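# Slide the pillow fully into its pillowcase

## Task

Get the pillow completely inside the pillowcase, with the case's open end extending well beyond the pillow and the pillow lying flat rather than crumpled inside. Both must end up resting on the table; slight overhang past the table edge is acceptable. Finish by releasing everything and moving the grippers away.

## Robot and tools

ROBOT. Two arms, left_arm and right_arm, each ending in a two-finger gripper. Base positions in the scene frame: left_arm (-0.005, +0.281, -0.006) m, right_arm (+0.004, -0.328, -0.004) m, both almost unrotated. Joint ranges (rad), base to hand: waist -2.618 to 3.054, shoulder 0.000 to 3.142, elbow 0.000 to 3.142 (straight at 2.901), wrist pitch -1.571 to 1.571, wrist yaw -1.571 to 1.571, wrist roll -2.094 to 2.094.

FRAMES. Scene frame: origin at table-top height, halfway between the nominal bases, roughly 5-10 cm in from the near table edge; +x out across the table, +z up, left_arm on the +y side (arm names do not match left/right in images). Each gripper's fingers point along its own +z and open and close along its own y. end_effector_position marks the spot between the finger pads, about 1 cm short of the tips. Reported positions and end_effector_quat_wxyz are in the scene frame and may be a few cm off, more when stretched.

CAMERAS. cam_head_left, cam_head_right, cam_high, cam_low, cam_left_wrist, cam_right_wrist, each 896x504. Two of the fixed cameras sit on a beam behind the arms.

ROW FORMAT. Every motion row is 14 numbers in [-1, 1]: dx, dy, dz, rx, ry, rz, opening for left_arm, then the same seven for right_arm. The six pose numbers are an offset (not a pose) from that arm's Hand target as it stood when the action or move began, measured along the Hand target's own axes. Scale: 1.0 = 0.6 m or 180 degrees; rx, ry, rz together form one rotation vector. opening is absolute: +1 fully open (0.093 m), -1 closed. Six zeros asks nothing new of an arm, but its opening is always a command (0 means half open), so repeat the current value to keep a grip.

execute_actions(actions, cameras). actions is a list of actions; each action is a table of up to 15 rows, one row per 1/30 s control step, and a short table repeats its final row until step 15. All rows of an action count from the same start pose, so sending an offset twice moves twice as far. cameras: list of names, ["all"], or [] for none; if omitted, images come only when actions is empty. A wrong camera name voids the call. An empty actions list simply reports state and images.

move(target, speed, blend, opening_speed, grip_force, blocking, cameras). target is one row or up to 15 rows; every row is an offset from the same starting Hand targets. Grippers travel straight lines that finish together, at least 0.5 s, capped at 10 s. speed: path top speed in m/s, 0.002 to 2.9, default 0.25 (rotation up to twice that in rad/s); one value or one per target. blend: corner rounding in m for lists; 0 stops at each point. opening_speed: rate on the -1..+1 scale per second, at least 0.2. grip_force: per-pad limit in N, 10 to 50, one value or one per arm; it persists, and low values close slowly. blocking=false returns after about 0.5 s while motion continues. The first target's openings are sent immediately; later targets' openings are applied on arrival once everything is still. Paths do not avoid obstacles or the other arm; faster moves overshoot more and hit harder; never route a path close to the arm's own base (the elbow can whip round). The result adds a move: line giving the ending (done, off_target, moving, held, fault) and limits (paced = pose clipped, held = steps withheld).

wait(seconds 0-3600) lets time pass without commands; a running move continues. stop() brakes a running move. zoom_image(camera, region [x0, y0, x1, y1] in pixels, at most 504 by 504) enlarges part of that camera's latest image. finished_scene(scene) ends the scene irrevocably; give the current scene number.

RESULTS. Per arm: end_effector_position and quat; Hand target (last commanded pose after clipping, base for next offsets); Tool commands; grip_measured (+1 open, -1 closed; pads meet near -0.94; each mm of object width adds about 0.0208; may read up to 0.02 too open); Joint positions, whose last number is the finger gap in m; Joint velocities ("within noise" means still); joint torques (offset, noisy, wrap at ±28 N m on joints 1-3); motor temperatures; sometimes step-by-step positions. A FAULT or MOTOR HOT line signals trouble.

CONTROL HABITS. Commanded orientation is clipped to 40 degrees from the measured one each step. Friction and gravity leave the hand short, low or tilted, especially far out; check after each move and send the remaining gap as a new offset. A contact keeps being pushed until you command the target back past the gripper. To hold, keep sending the closing number; to release, send a value well above the width reading. The pillow is soft: lower numbers squeeze it harder.

AVOID. Anything leaving the table (fails the task); arms or grippers touching each other, or closing one gripper on the other's fingers; hitting the bar, spacers, plate or rail near the bases; fast impacts or hard pushes; dropping or releasing moving objects. Watch heat from holding loads or straining: 75 °C warns, 90 °C folds that arm away for good, 100 °C makes it collapse.

Each tool is called after "Request:" as a command line: name --argument value for each argument, lists and objects as JSON in quotes; but a table of rows of numbers goes row by row, as --pt "numbers of a row", without its own name.

## Session

Request:
execute_actions --actions '[]'

Scene clock: 0.00 s.
left_arm: end_effector_position=(+0.2719, +0.2417, +0.1725) grip_measured=+1.000 end_effector_quat_wxyz=(+0.630, +0.074, +0.773, -0.027) | right_arm: end_effector_position=(+0.3265, -0.3603, +0.1501) grip_measured=+1.000 end_effector_quat_wxyz=(+0.623, -0.078, +0.771, -0.107)
Joint positions: left_arm=[-0.151 0.567 0.215 0.122 -0.008 0.05 0.093] | right_arm=[-0.136 0.981 0.195 0.575 -0.066 -0.279 0.093]
Joint velocities: within noise
Joint torques (N m): no reading
Motor temperatures (°C): left_arm=[24 27 28 25 26 25 23] | right_arm=[23 25 28 27 25 27 26]
Heat: left arm: 28 °C; right arm: 28 °C.
Hand target: left_arm +0.2732, +0.2415, +0.1805; +0.637, +0.073, +0.767, -0.027 | right_arm +0.3279, -0.3606, +0.1537; +0.626, -0.078, +0.768, -0.108
Tool commands: left_gripper/opening=+1.0 right_gripper/opening=+1.0

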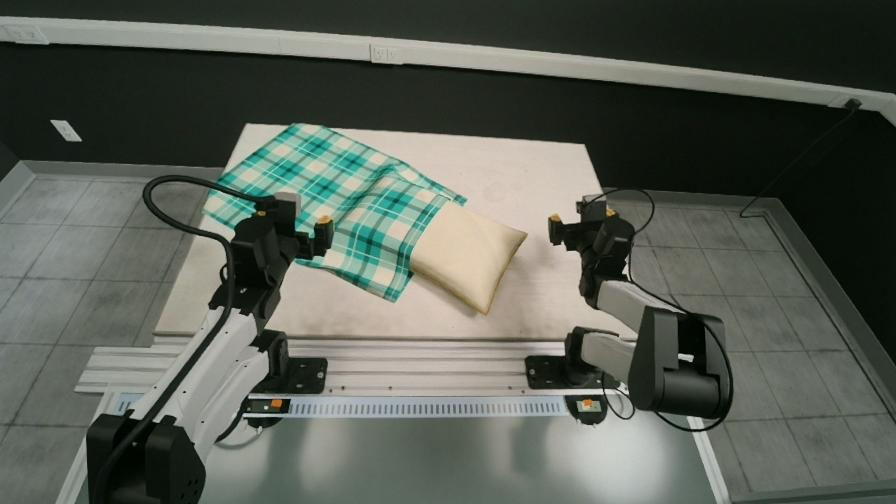

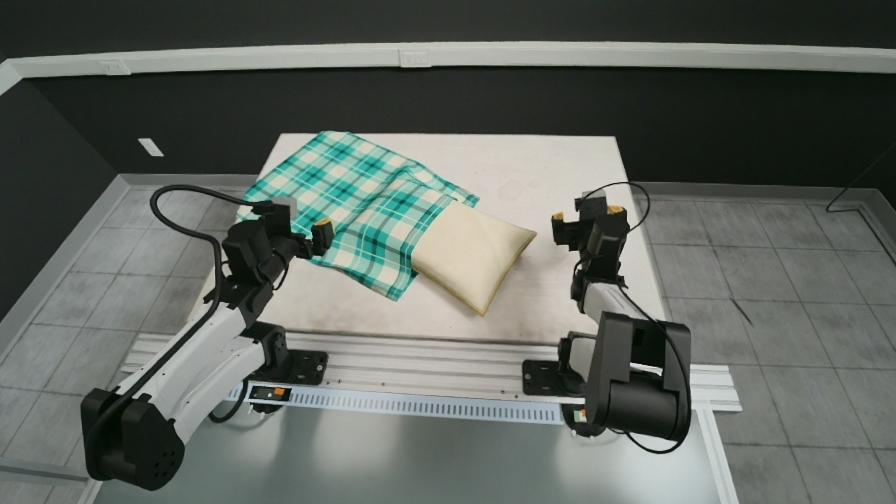

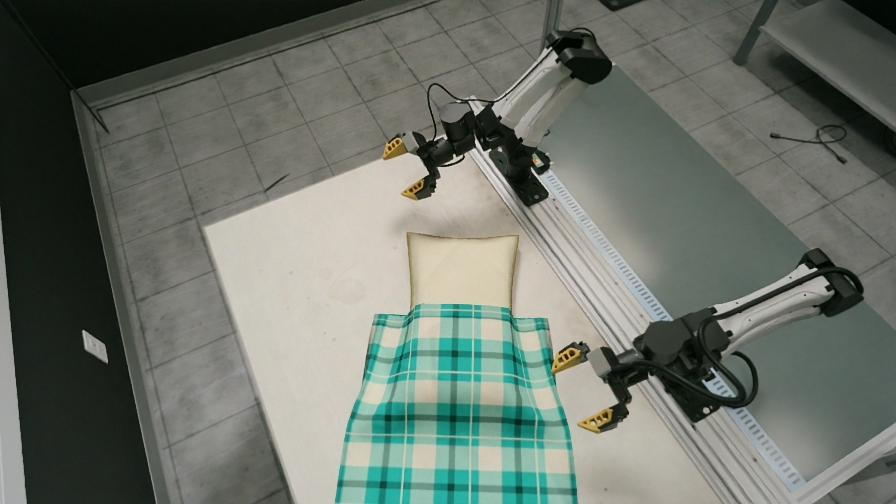

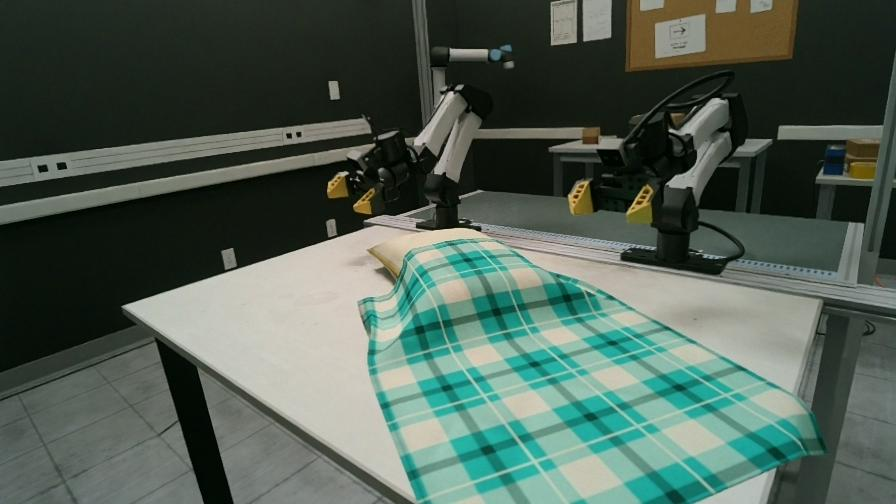

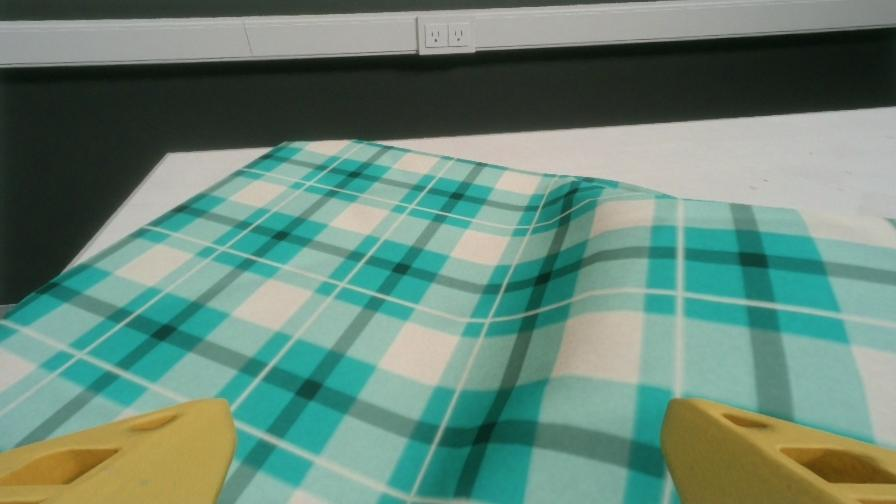

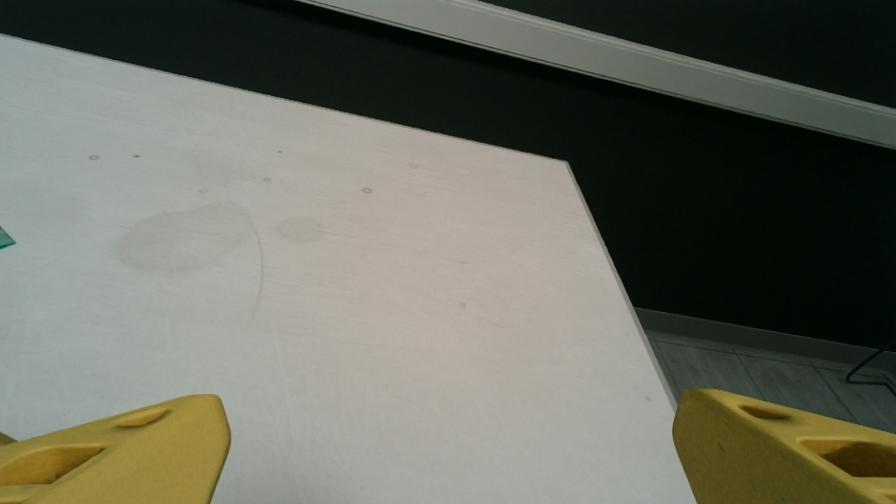

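Request:
zoom_image --camera "cam_high" --region '[320, 200, 640, 504]'

Request:
zoom_image --camera "cam_head_left" --region '[300, 160, 560, 340]'

Request:
zoom_image --camera "cam_low" --region '[320, 200, 640, 400]'

Scaled by 1.575 from the camera's image (finer frame: 1280x720).

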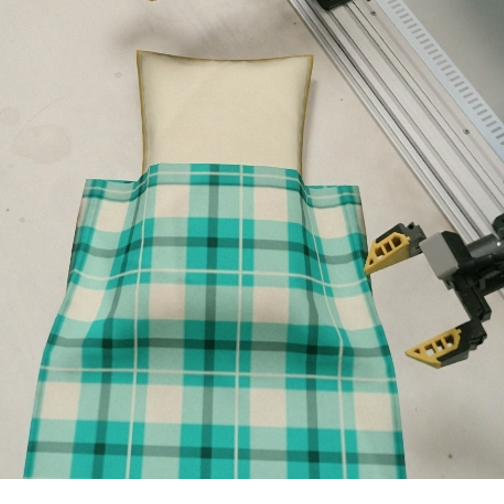

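Scaled by 1.938 from the camera's image (finer frame: 1280x720).

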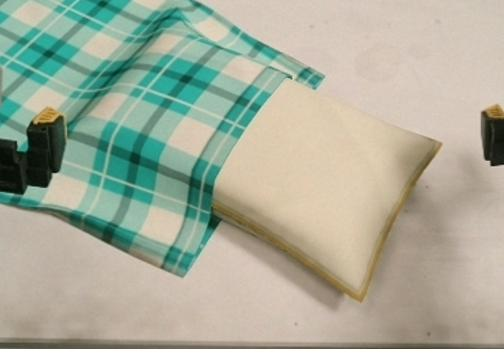

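Scaled by 1.575 from the camera's image (finer frame: 1280x720).

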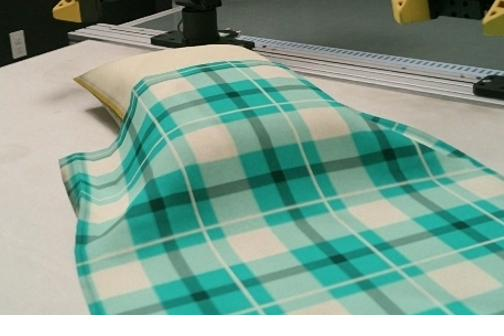

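Request:
move --target '[0.1023,-0.344,-0.0975,0.1466,0.343,0.1134,0.2,0.01,0.0707,-0.285,-0.277,0.238,-0.115,0.2]' --speed 0.3 --cameras '["all"]'

Scene clock: 18.93 s.
left_arm: end_effector_position=(+0.1747, +0.0584, +0.1151) grip_measured=+0.201 end_effector_quat_wxyz=(+0.122, +0.339, +0.932, -0.034) | right_arm: end_effector_position=(+0.1611, -0.3075, +0.1664) grip_measured=+0.202 end_effector_quat_wxyz=(+0.203, -0.407, +0.885, +0.098)
Joint positions: left_arm=[-0.923 1.429 1.099 -1.014 -0.057 -0.215 0.055] | right_arm=[-0.328 0.939 0.968 -1.438 -0.427 -1.151 0.055]
Joint torques (N m): left_arm=[-0.69 -5.09 8.65 0.7 0.11 -0.08] | right_arm=[-0.01 -0.51 7.43 0.47 -0.09 -0.13]
Motor temperatures (°C): left_arm=[24 27 32 29 26 25 23] | right_arm=[23 26 32 32 25 27 26]
Heat: left arm: 32 °C; right arm: 32 °C.
Hand target: left_arm +0.1752, +0.0503, +0.1206; +0.123, +0.340, +0.931, -0.044 | right_arm +0.1600, -0.3095, +0.1699; +0.196, -0.413, +0.885, +0.092
Off the commanded pose: left_arm 0.010 m, 1 deg | right_arm 0.004 m, 1 deg.
move: done

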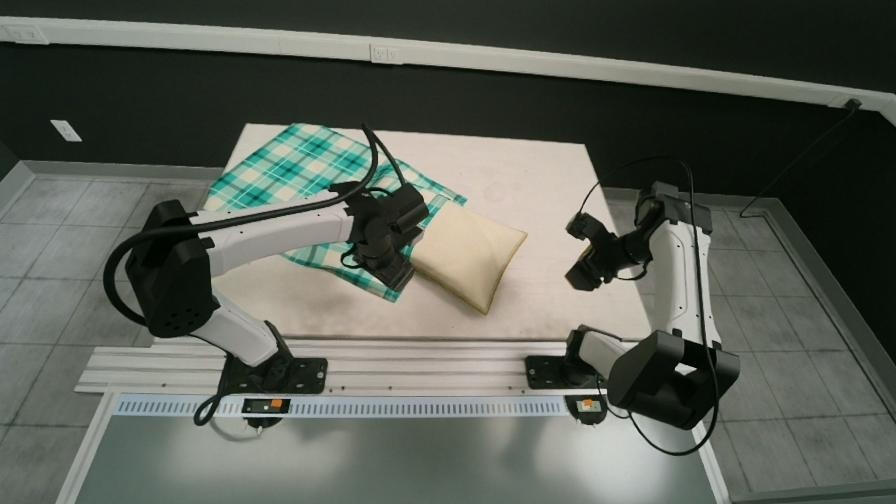

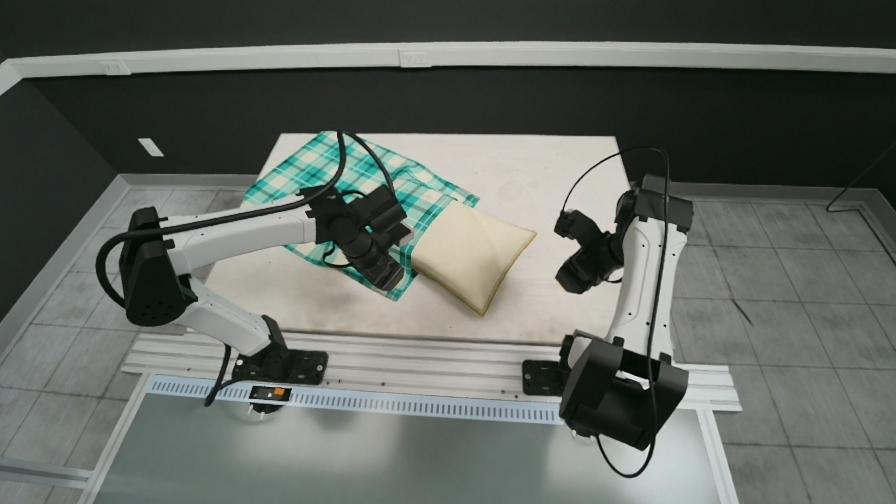

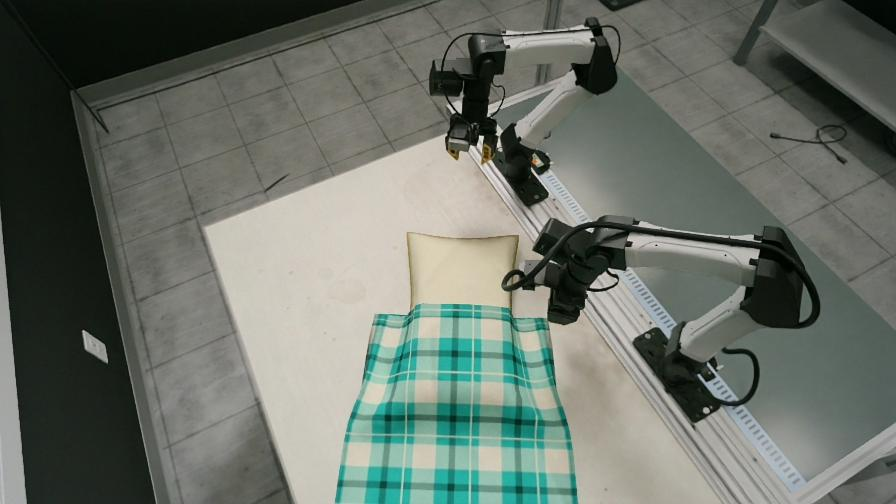

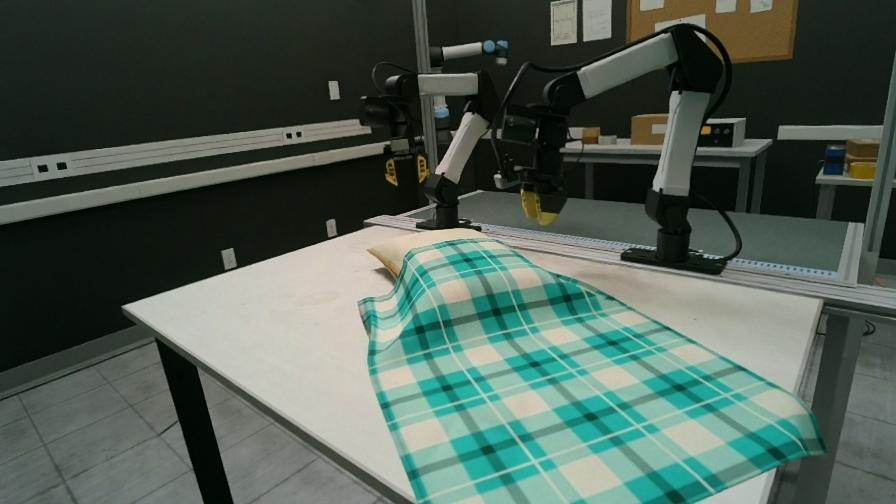

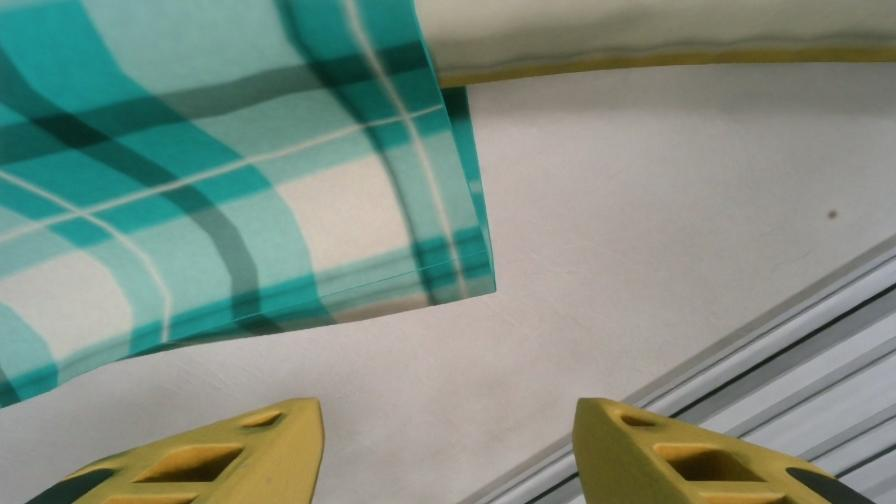

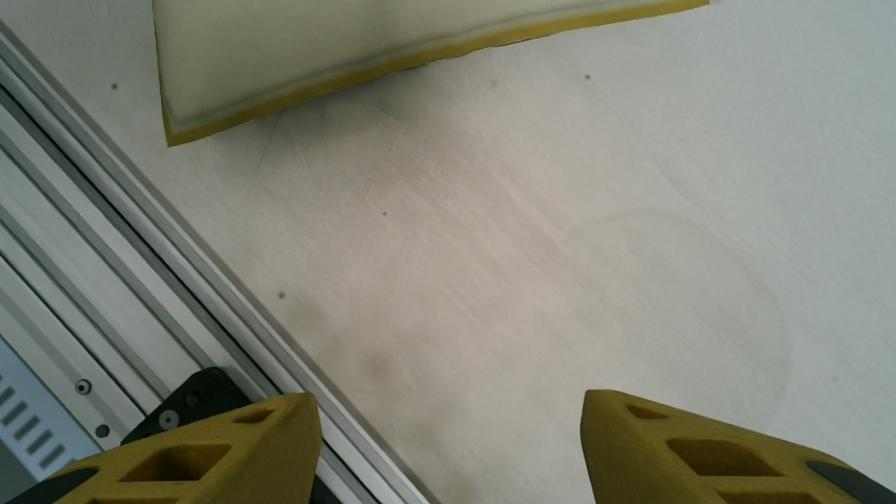

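Request:
move --target '[-0.075,0,0.15,0,0,0,0.2,0,0,0,0,0,0,0.2]' --cameras '["cam_left_wrist","cam_high"]'

Scene clock: 24.57 s.
left_arm: end_effector_position=(+0.2181, +0.0164, +0.0412) grip_measured=+0.201 end_effector_quat_wxyz=(+0.114, +0.341, +0.933, -0.031) | right_arm: end_effector_position=(+0.1610, -0.3075, +0.1663) grip_measured=+0.202 end_effector_quat_wxyz=(+0.203, -0.407, +0.885, +0.098)
Joint positions: left_arm=[-0.896 1.735 1.104 -0.729 -0.047 -0.187 0.055] | right_arm=[-0.328 0.939 0.968 -1.438 -0.426 -1.151 0.055]
Joint torques (N m): left_arm=[0.68 -7.58 8.08 0.85 0.17 0.04] | right_arm=[0.02 -0.47 7.45 0.5 -0.09 -0.16]
Heat: left arm: 32 °C; right arm: 32 °C.
Hand target: left_arm +0.2263, +0.0075, +0.0452; +0.123, +0.340, +0.931, -0.044 | right_arm +0.1600, -0.3095, +0.1699; +0.196, -0.413, +0.885, +0.092
Off the commanded pose: left_arm 0.013 m, 2 deg | right_arm 0.004 m, 1 deg.
move: off_target (left_arm)
Images, in order (width x height): cam_high 896x504, cam_left_wrist 896x504.

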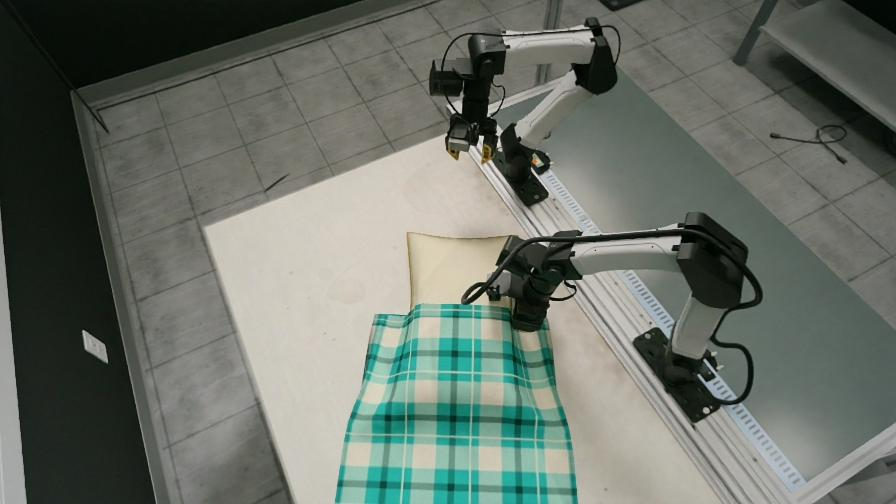

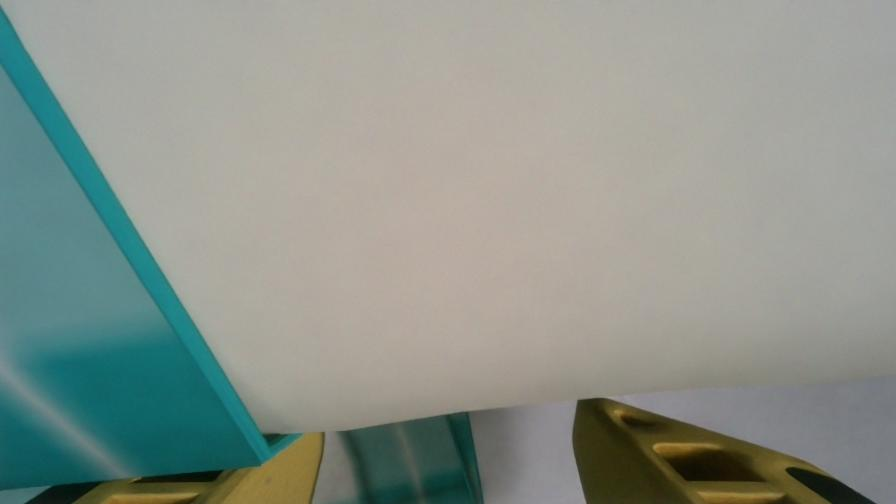

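Request:
move --pt "0.053 0 0.04 0 0 0 0.2 0.085 0 0.181 0 0 0 0.2" --pt "0.053 0 0.04 0 0 0 -1 0.085 0 0.181 0 0 0 0.2" --cameras '["cam_left_wrist","cam_head_right","cam_right_wrist"]'

Scene clock: 28.33 s.
left_arm: end_effector_position=(+0.2145, +0.0255, +0.0172) grip_measured=-0.985 end_effector_quat_wxyz=(+0.129, +0.337, +0.932, -0.034) | right_arm: end_effector_position=(+0.1582, -0.3075, +0.0534) grip_measured=+0.202 end_effector_quat_wxyz=(+0.200, -0.413, +0.883, +0.099)
Joint positions: left_arm=[-0.894 1.72 0.974 -0.585 -0.059 -0.19 0] | right_arm=[-0.33 0.902 0.505 -1.022 -0.425 -1.169 0.055]
Joint torques (N m): left_arm=[-0.88 -8.54 4.22 0.83 0.23 -0.07] | right_arm=[0.2 -0.42 5.27 0.92 -0.1 0.06]
Heat: left arm: 32 °C; right arm: 32 °C.
Hand target: left_arm +0.2076, +0.0232, +0.0139; +0.123, +0.340, +0.931, -0.044 | right_arm +0.1597, -0.3097, +0.0498; +0.196, -0.413, +0.885, +0.092
Off the commanded pose: left_arm 0.008 m, 1 deg | right_arm 0.005 m, 1 deg.
move: done
Images, in order (width x height): cam_head_right 896x504, cam_left_wrist 896x504, cam_right_wrist 896x504.

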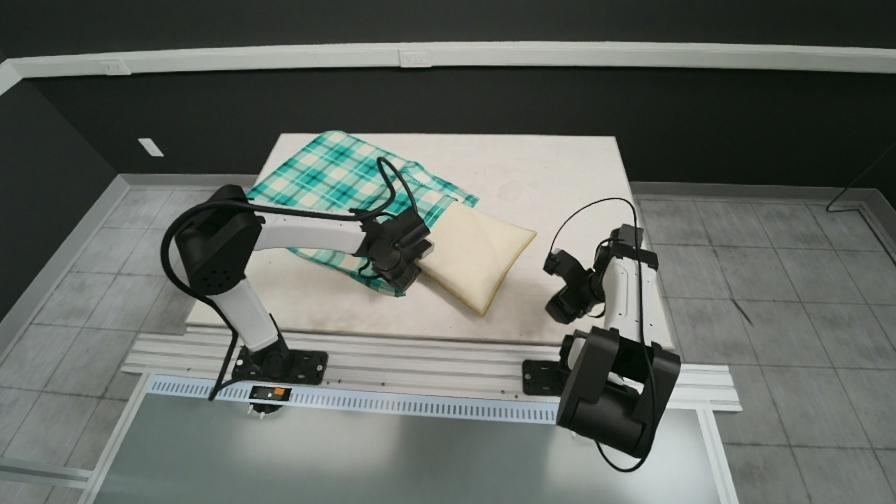

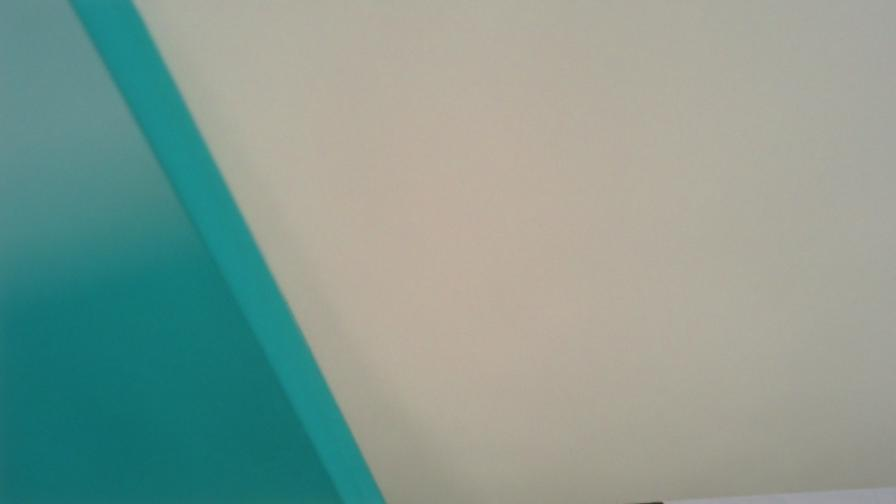

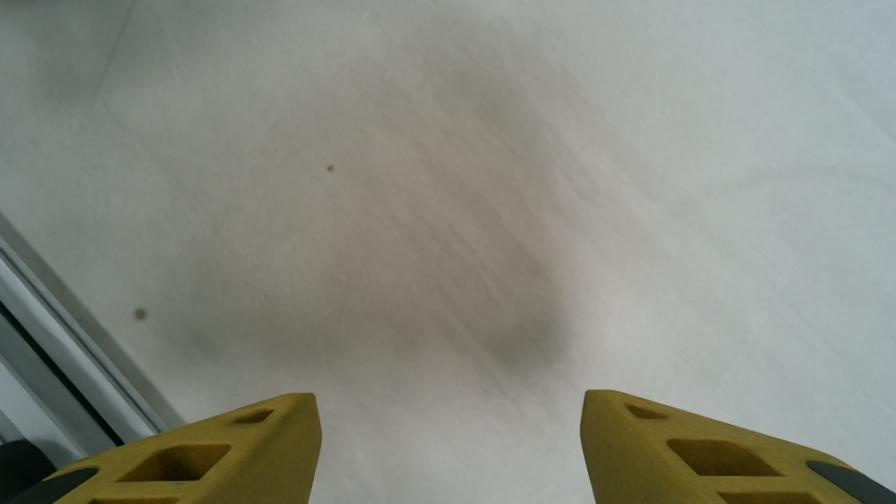

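Request:
move --target '[0,0,0,0,0,0,-1,-0.433,0.035,0.212,0,-0.139,0,0.2]' --speed 0.12 --cameras '["all"]'

Scene clock: 33.60 s.
left_arm: end_effector_position=(+0.2150, +0.0250, +0.0174) grip_measured=-0.985 end_effector_quat_wxyz=(+0.130, +0.336, +0.932, -0.035) | right_arm: end_effector_position=(+0.3124, -0.0843, +0.0325) grip_measured=+0.202 end_effector_quat_wxyz=(+0.352, -0.391, +0.831, +0.183)
Joint positions: left_arm=[-0.894 1.72 0.974 -0.582 -0.059 -0.193 0] | right_arm=[0.553 1.651 0.656 0.204 -0.271 -0.21 0.055]
Joint torques (N m): left_arm=[-0.92 -8.75 4.37 0.83 0.24 -0.04] | right_arm=[0.24 -5.24 7.76 2.53 0.15 0.12]
Heat: left arm: 32 °C; right arm: 32 °C.
Hand target: left_arm +0.2076, +0.0232, +0.0139; +0.123, +0.340, +0.931, -0.044 | right_arm +0.3294, -0.0746, +0.0444; +0.383, -0.383, +0.821, +0.179
Off the commanded pose: left_arm 0.008 m, 1 deg | right_arm 0.023 m, 4 deg.
move: off_target (right_arm)

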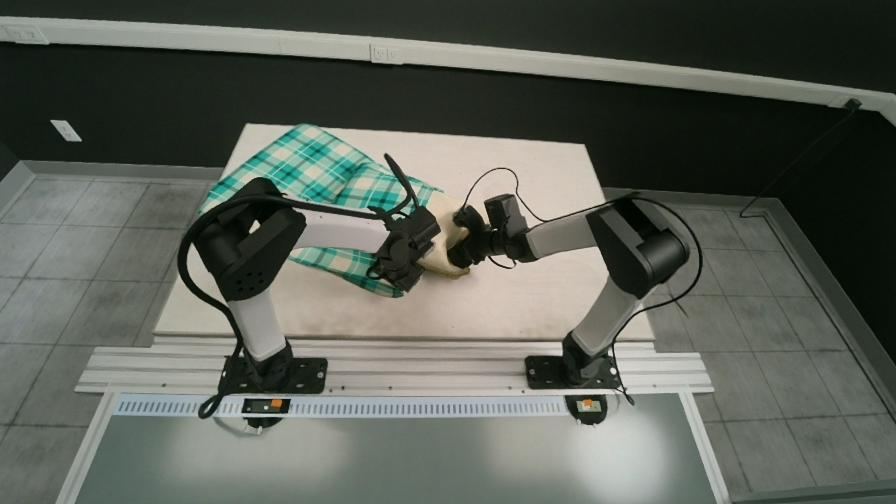

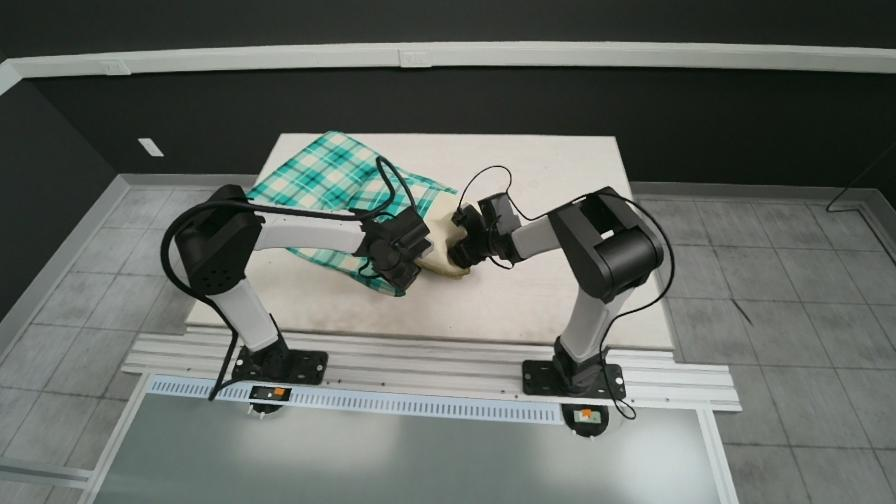

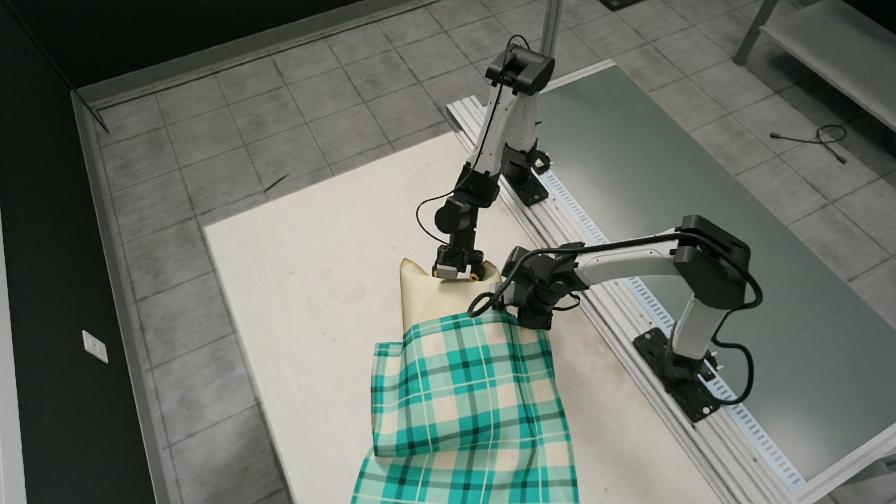

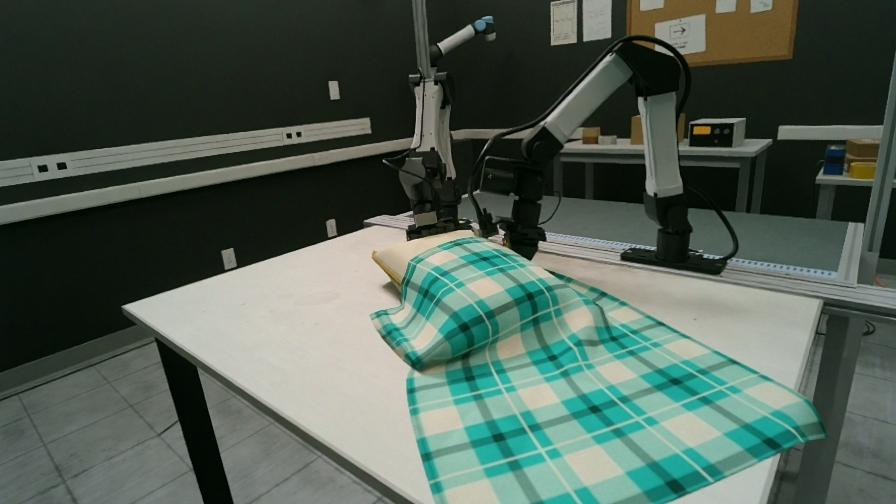

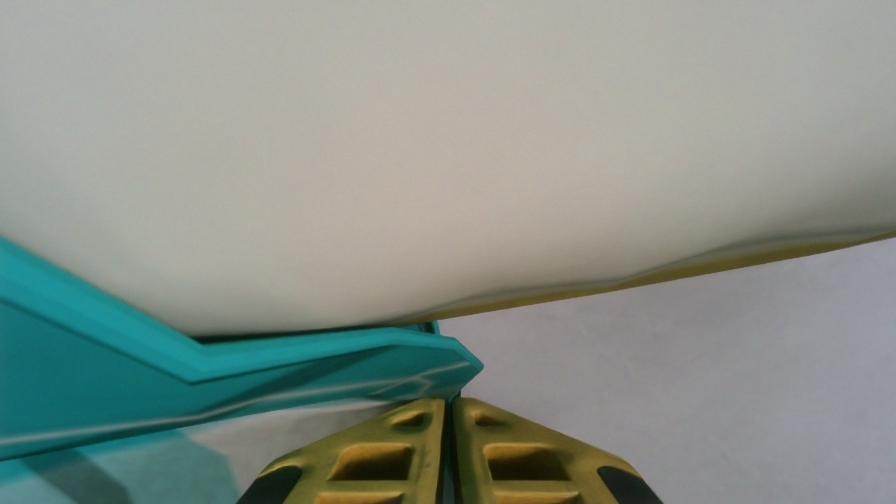

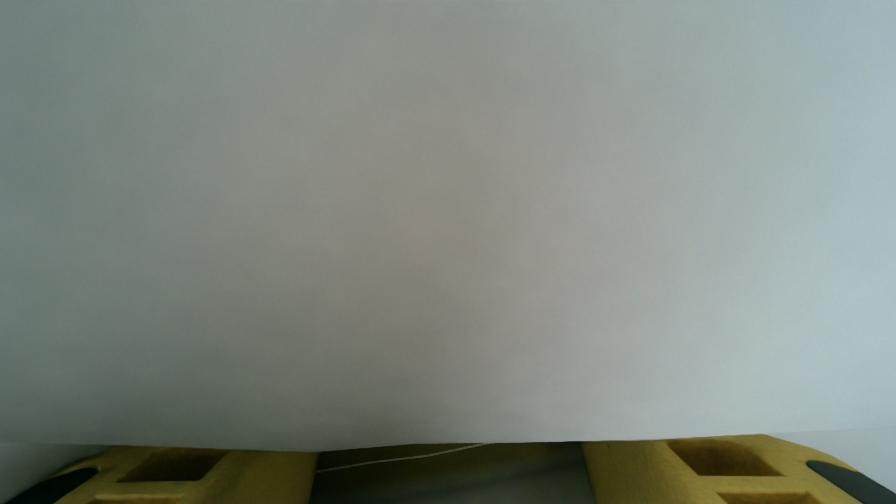

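Request:
move --pt "0 0 0 0 0 0 -1 0.083 0 -0.1 0 0 0 0.6" --pt "0 0 0 0 0 0 -1 0.065 -0.102 -0.103 0 0 0 0.6" --pt "0 0 0 0 0 0 -1 -0.12 -0.056 0.117 0 0 0 0.6" --speed 0.15 --blend 0.01 --cameras '["cam_head_left","cam_high","cam_low","cam_left_wrist"]'

Scene clock: 40.53 s.
left_arm: end_effector_position=(+0.2150, +0.0250, +0.0174) grip_measured=-0.985 end_effector_quat_wxyz=(+0.130, +0.336, +0.932, -0.035) | right_arm: end_effector_position=(+0.4161, -0.0266, +0.0541) grip_measured=+0.598 end_effector_quat_wxyz=(+0.383, -0.386, +0.820, +0.177)
Joint positions: left_arm=[-0.894 1.72 0.974 -0.582 -0.059 -0.193 0] | right_arm=[0.547 1.975 1.138 0.108 -0.255 -0.214 0.074]
Joint torques (N m): left_arm=[-0.92 -8.7 4.33 0.85 0.23 -0.05] | right_arm=[0.55 -8.28 8.08 1.96 0.01 0.12]
Heat: left arm: 31 °C; right arm: 33 °C.
Hand target: left_arm +0.2076, +0.0232, +0.0139; +0.123, +0.340, +0.931, -0.044 | right_arm +0.4193, -0.0194, +0.0543; +0.383, -0.383, +0.821, +0.179
Off the commanded pose: left_arm 0.008 m, 1 deg | right_arm 0.008 m, 0 deg.
move: done

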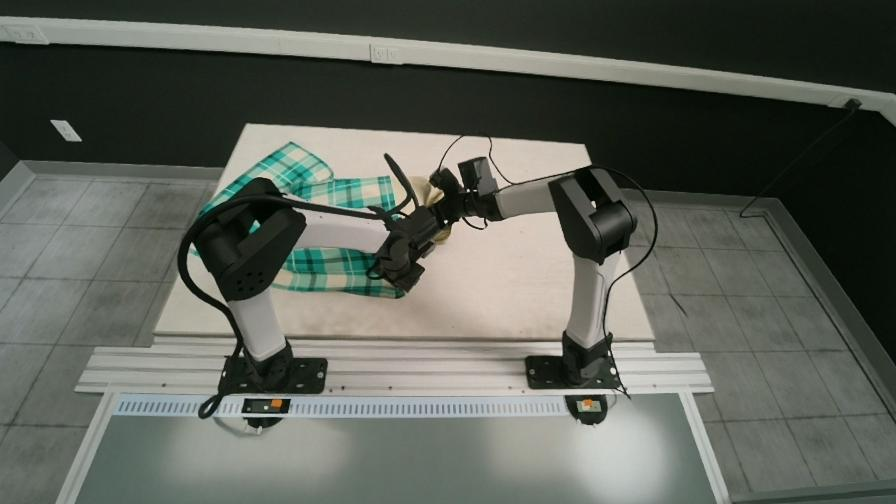

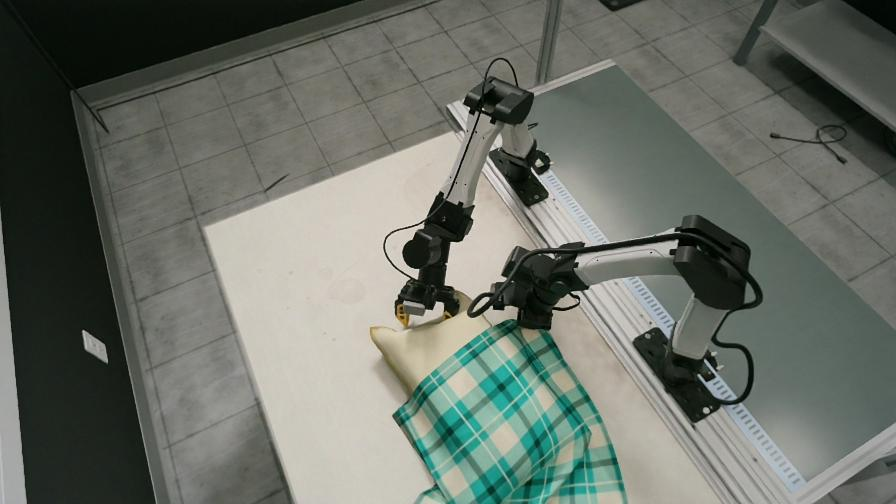

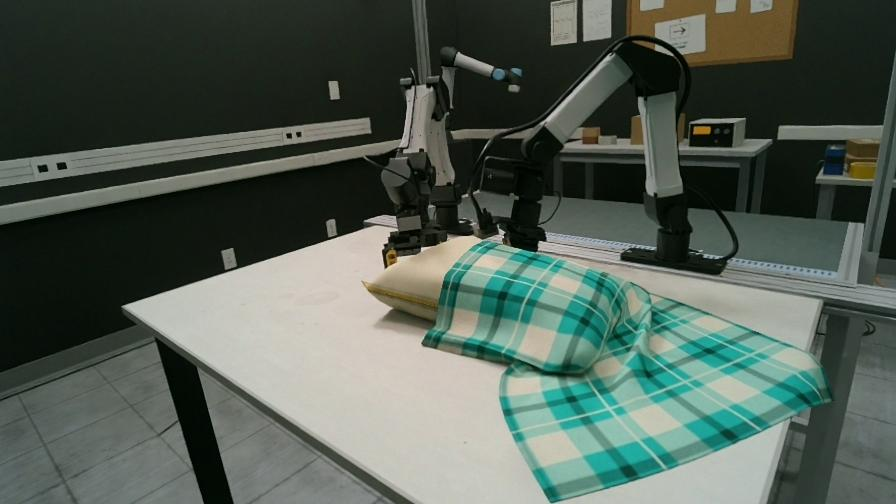

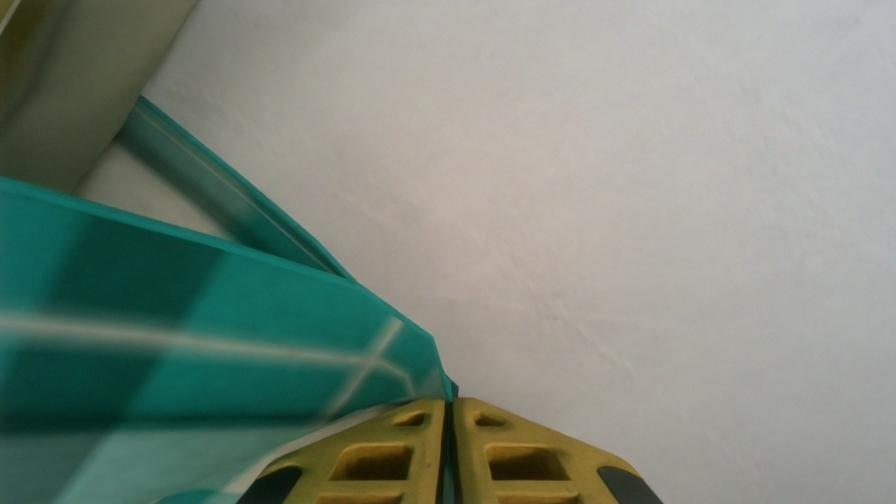

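Request:
move --pt "0 0 0 0 0 0 0.2 0.03 0 -0.3 0 0 0 0.6" --pt "0.08 0 -0.3 0 0 0 0.2 0.03 0 -0.3 0 0 0 0.6" --cameras '["cam_head_left","cam_head_right","cam_high","cam_left_wrist","cam_right_wrist"]'

Scene clock: 48.40 s.
left_arm: end_effector_position=(+0.1345, +0.0870, +0.1667) grip_measured=+0.199 end_effector_quat_wxyz=(+0.111, +0.341, +0.933, -0.040) | right_arm: end_effector_position=(+0.3280, -0.1323, +0.1572) grip_measured=+0.598 end_effector_quat_wxyz=(+0.389, -0.380, +0.821, +0.175)
Joint positions: left_arm=[-0.973 1.27 1.188 -1.277 -0.047 -0.264 0.055] | right_arm=[0.379 1.338 0.887 -0.301 -0.368 -0.32 0.074]
Joint torques (N m): left_arm=[-0.8 -4.41 8.4 0.69 -0.11 -0.07] | right_arm=[-0.87 -5.97 6.37 1.72 -0.29 -0.16]
Heat: left arm: 31 °C; right arm: 34 °C.
Hand target: left_arm +0.1363, +0.0829, +0.1752; +0.123, +0.340, +0.931, -0.044 | right_arm +0.3234, -0.1339, +0.1563; +0.383, -0.383, +0.821, +0.179
Off the commanded pose: left_arm 0.010 m, 1 deg | right_arm 0.005 m, 1 deg.
move: done

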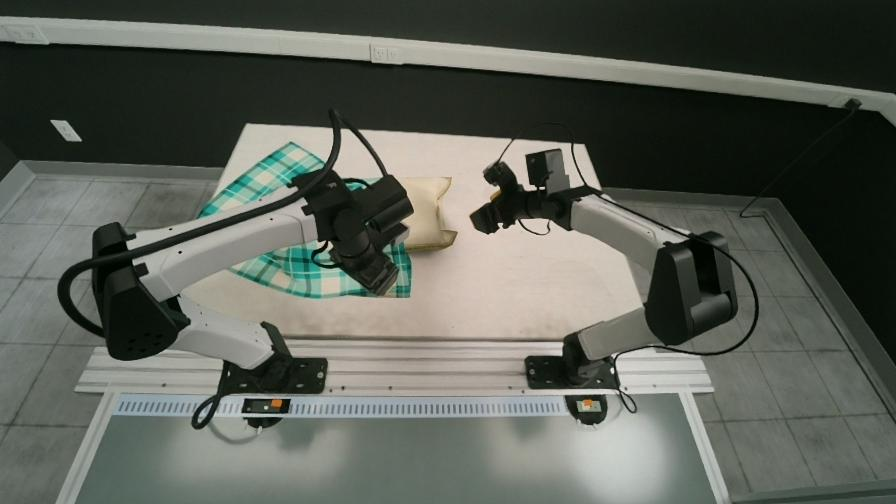

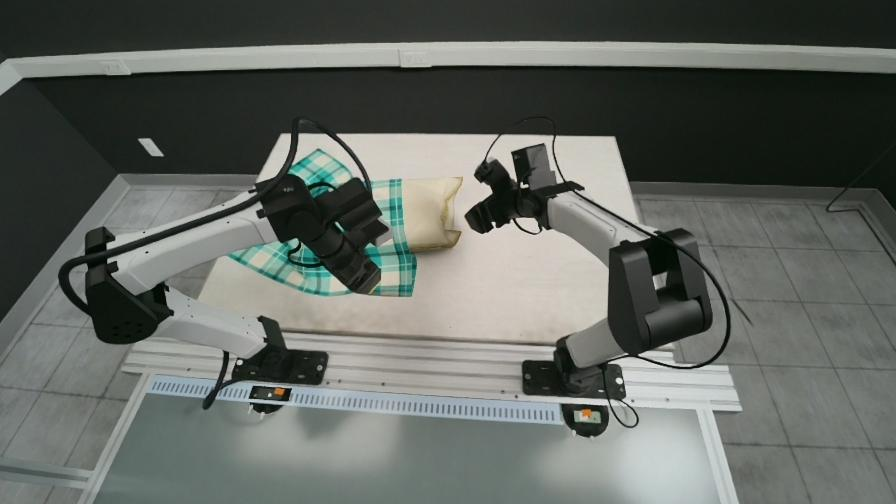

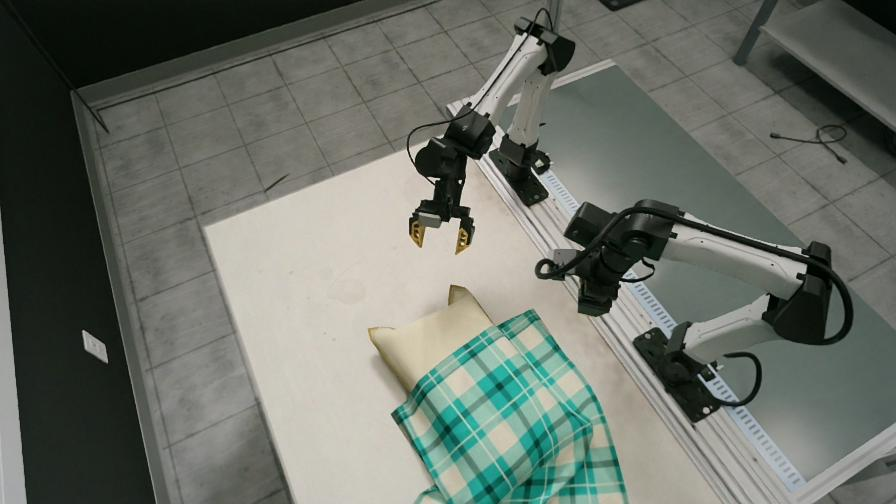

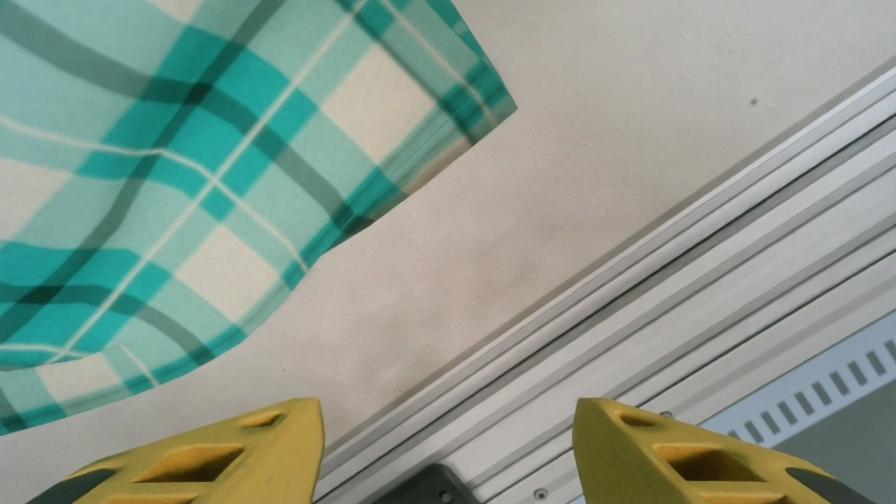

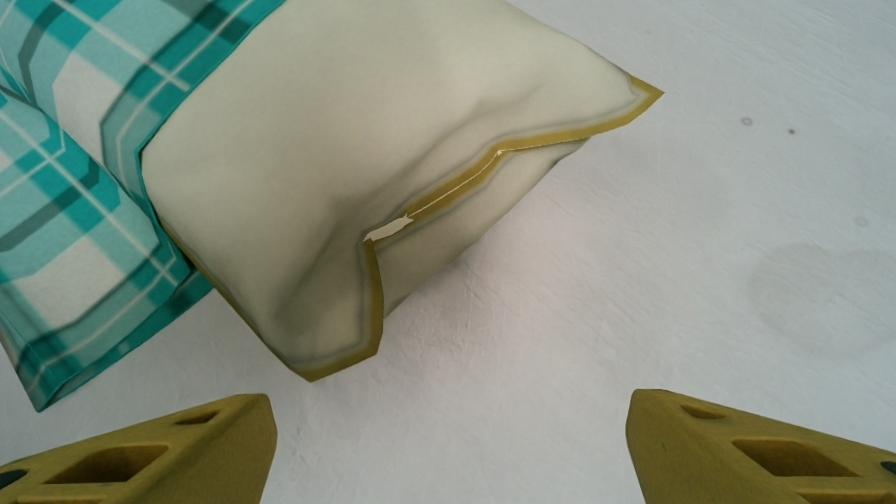

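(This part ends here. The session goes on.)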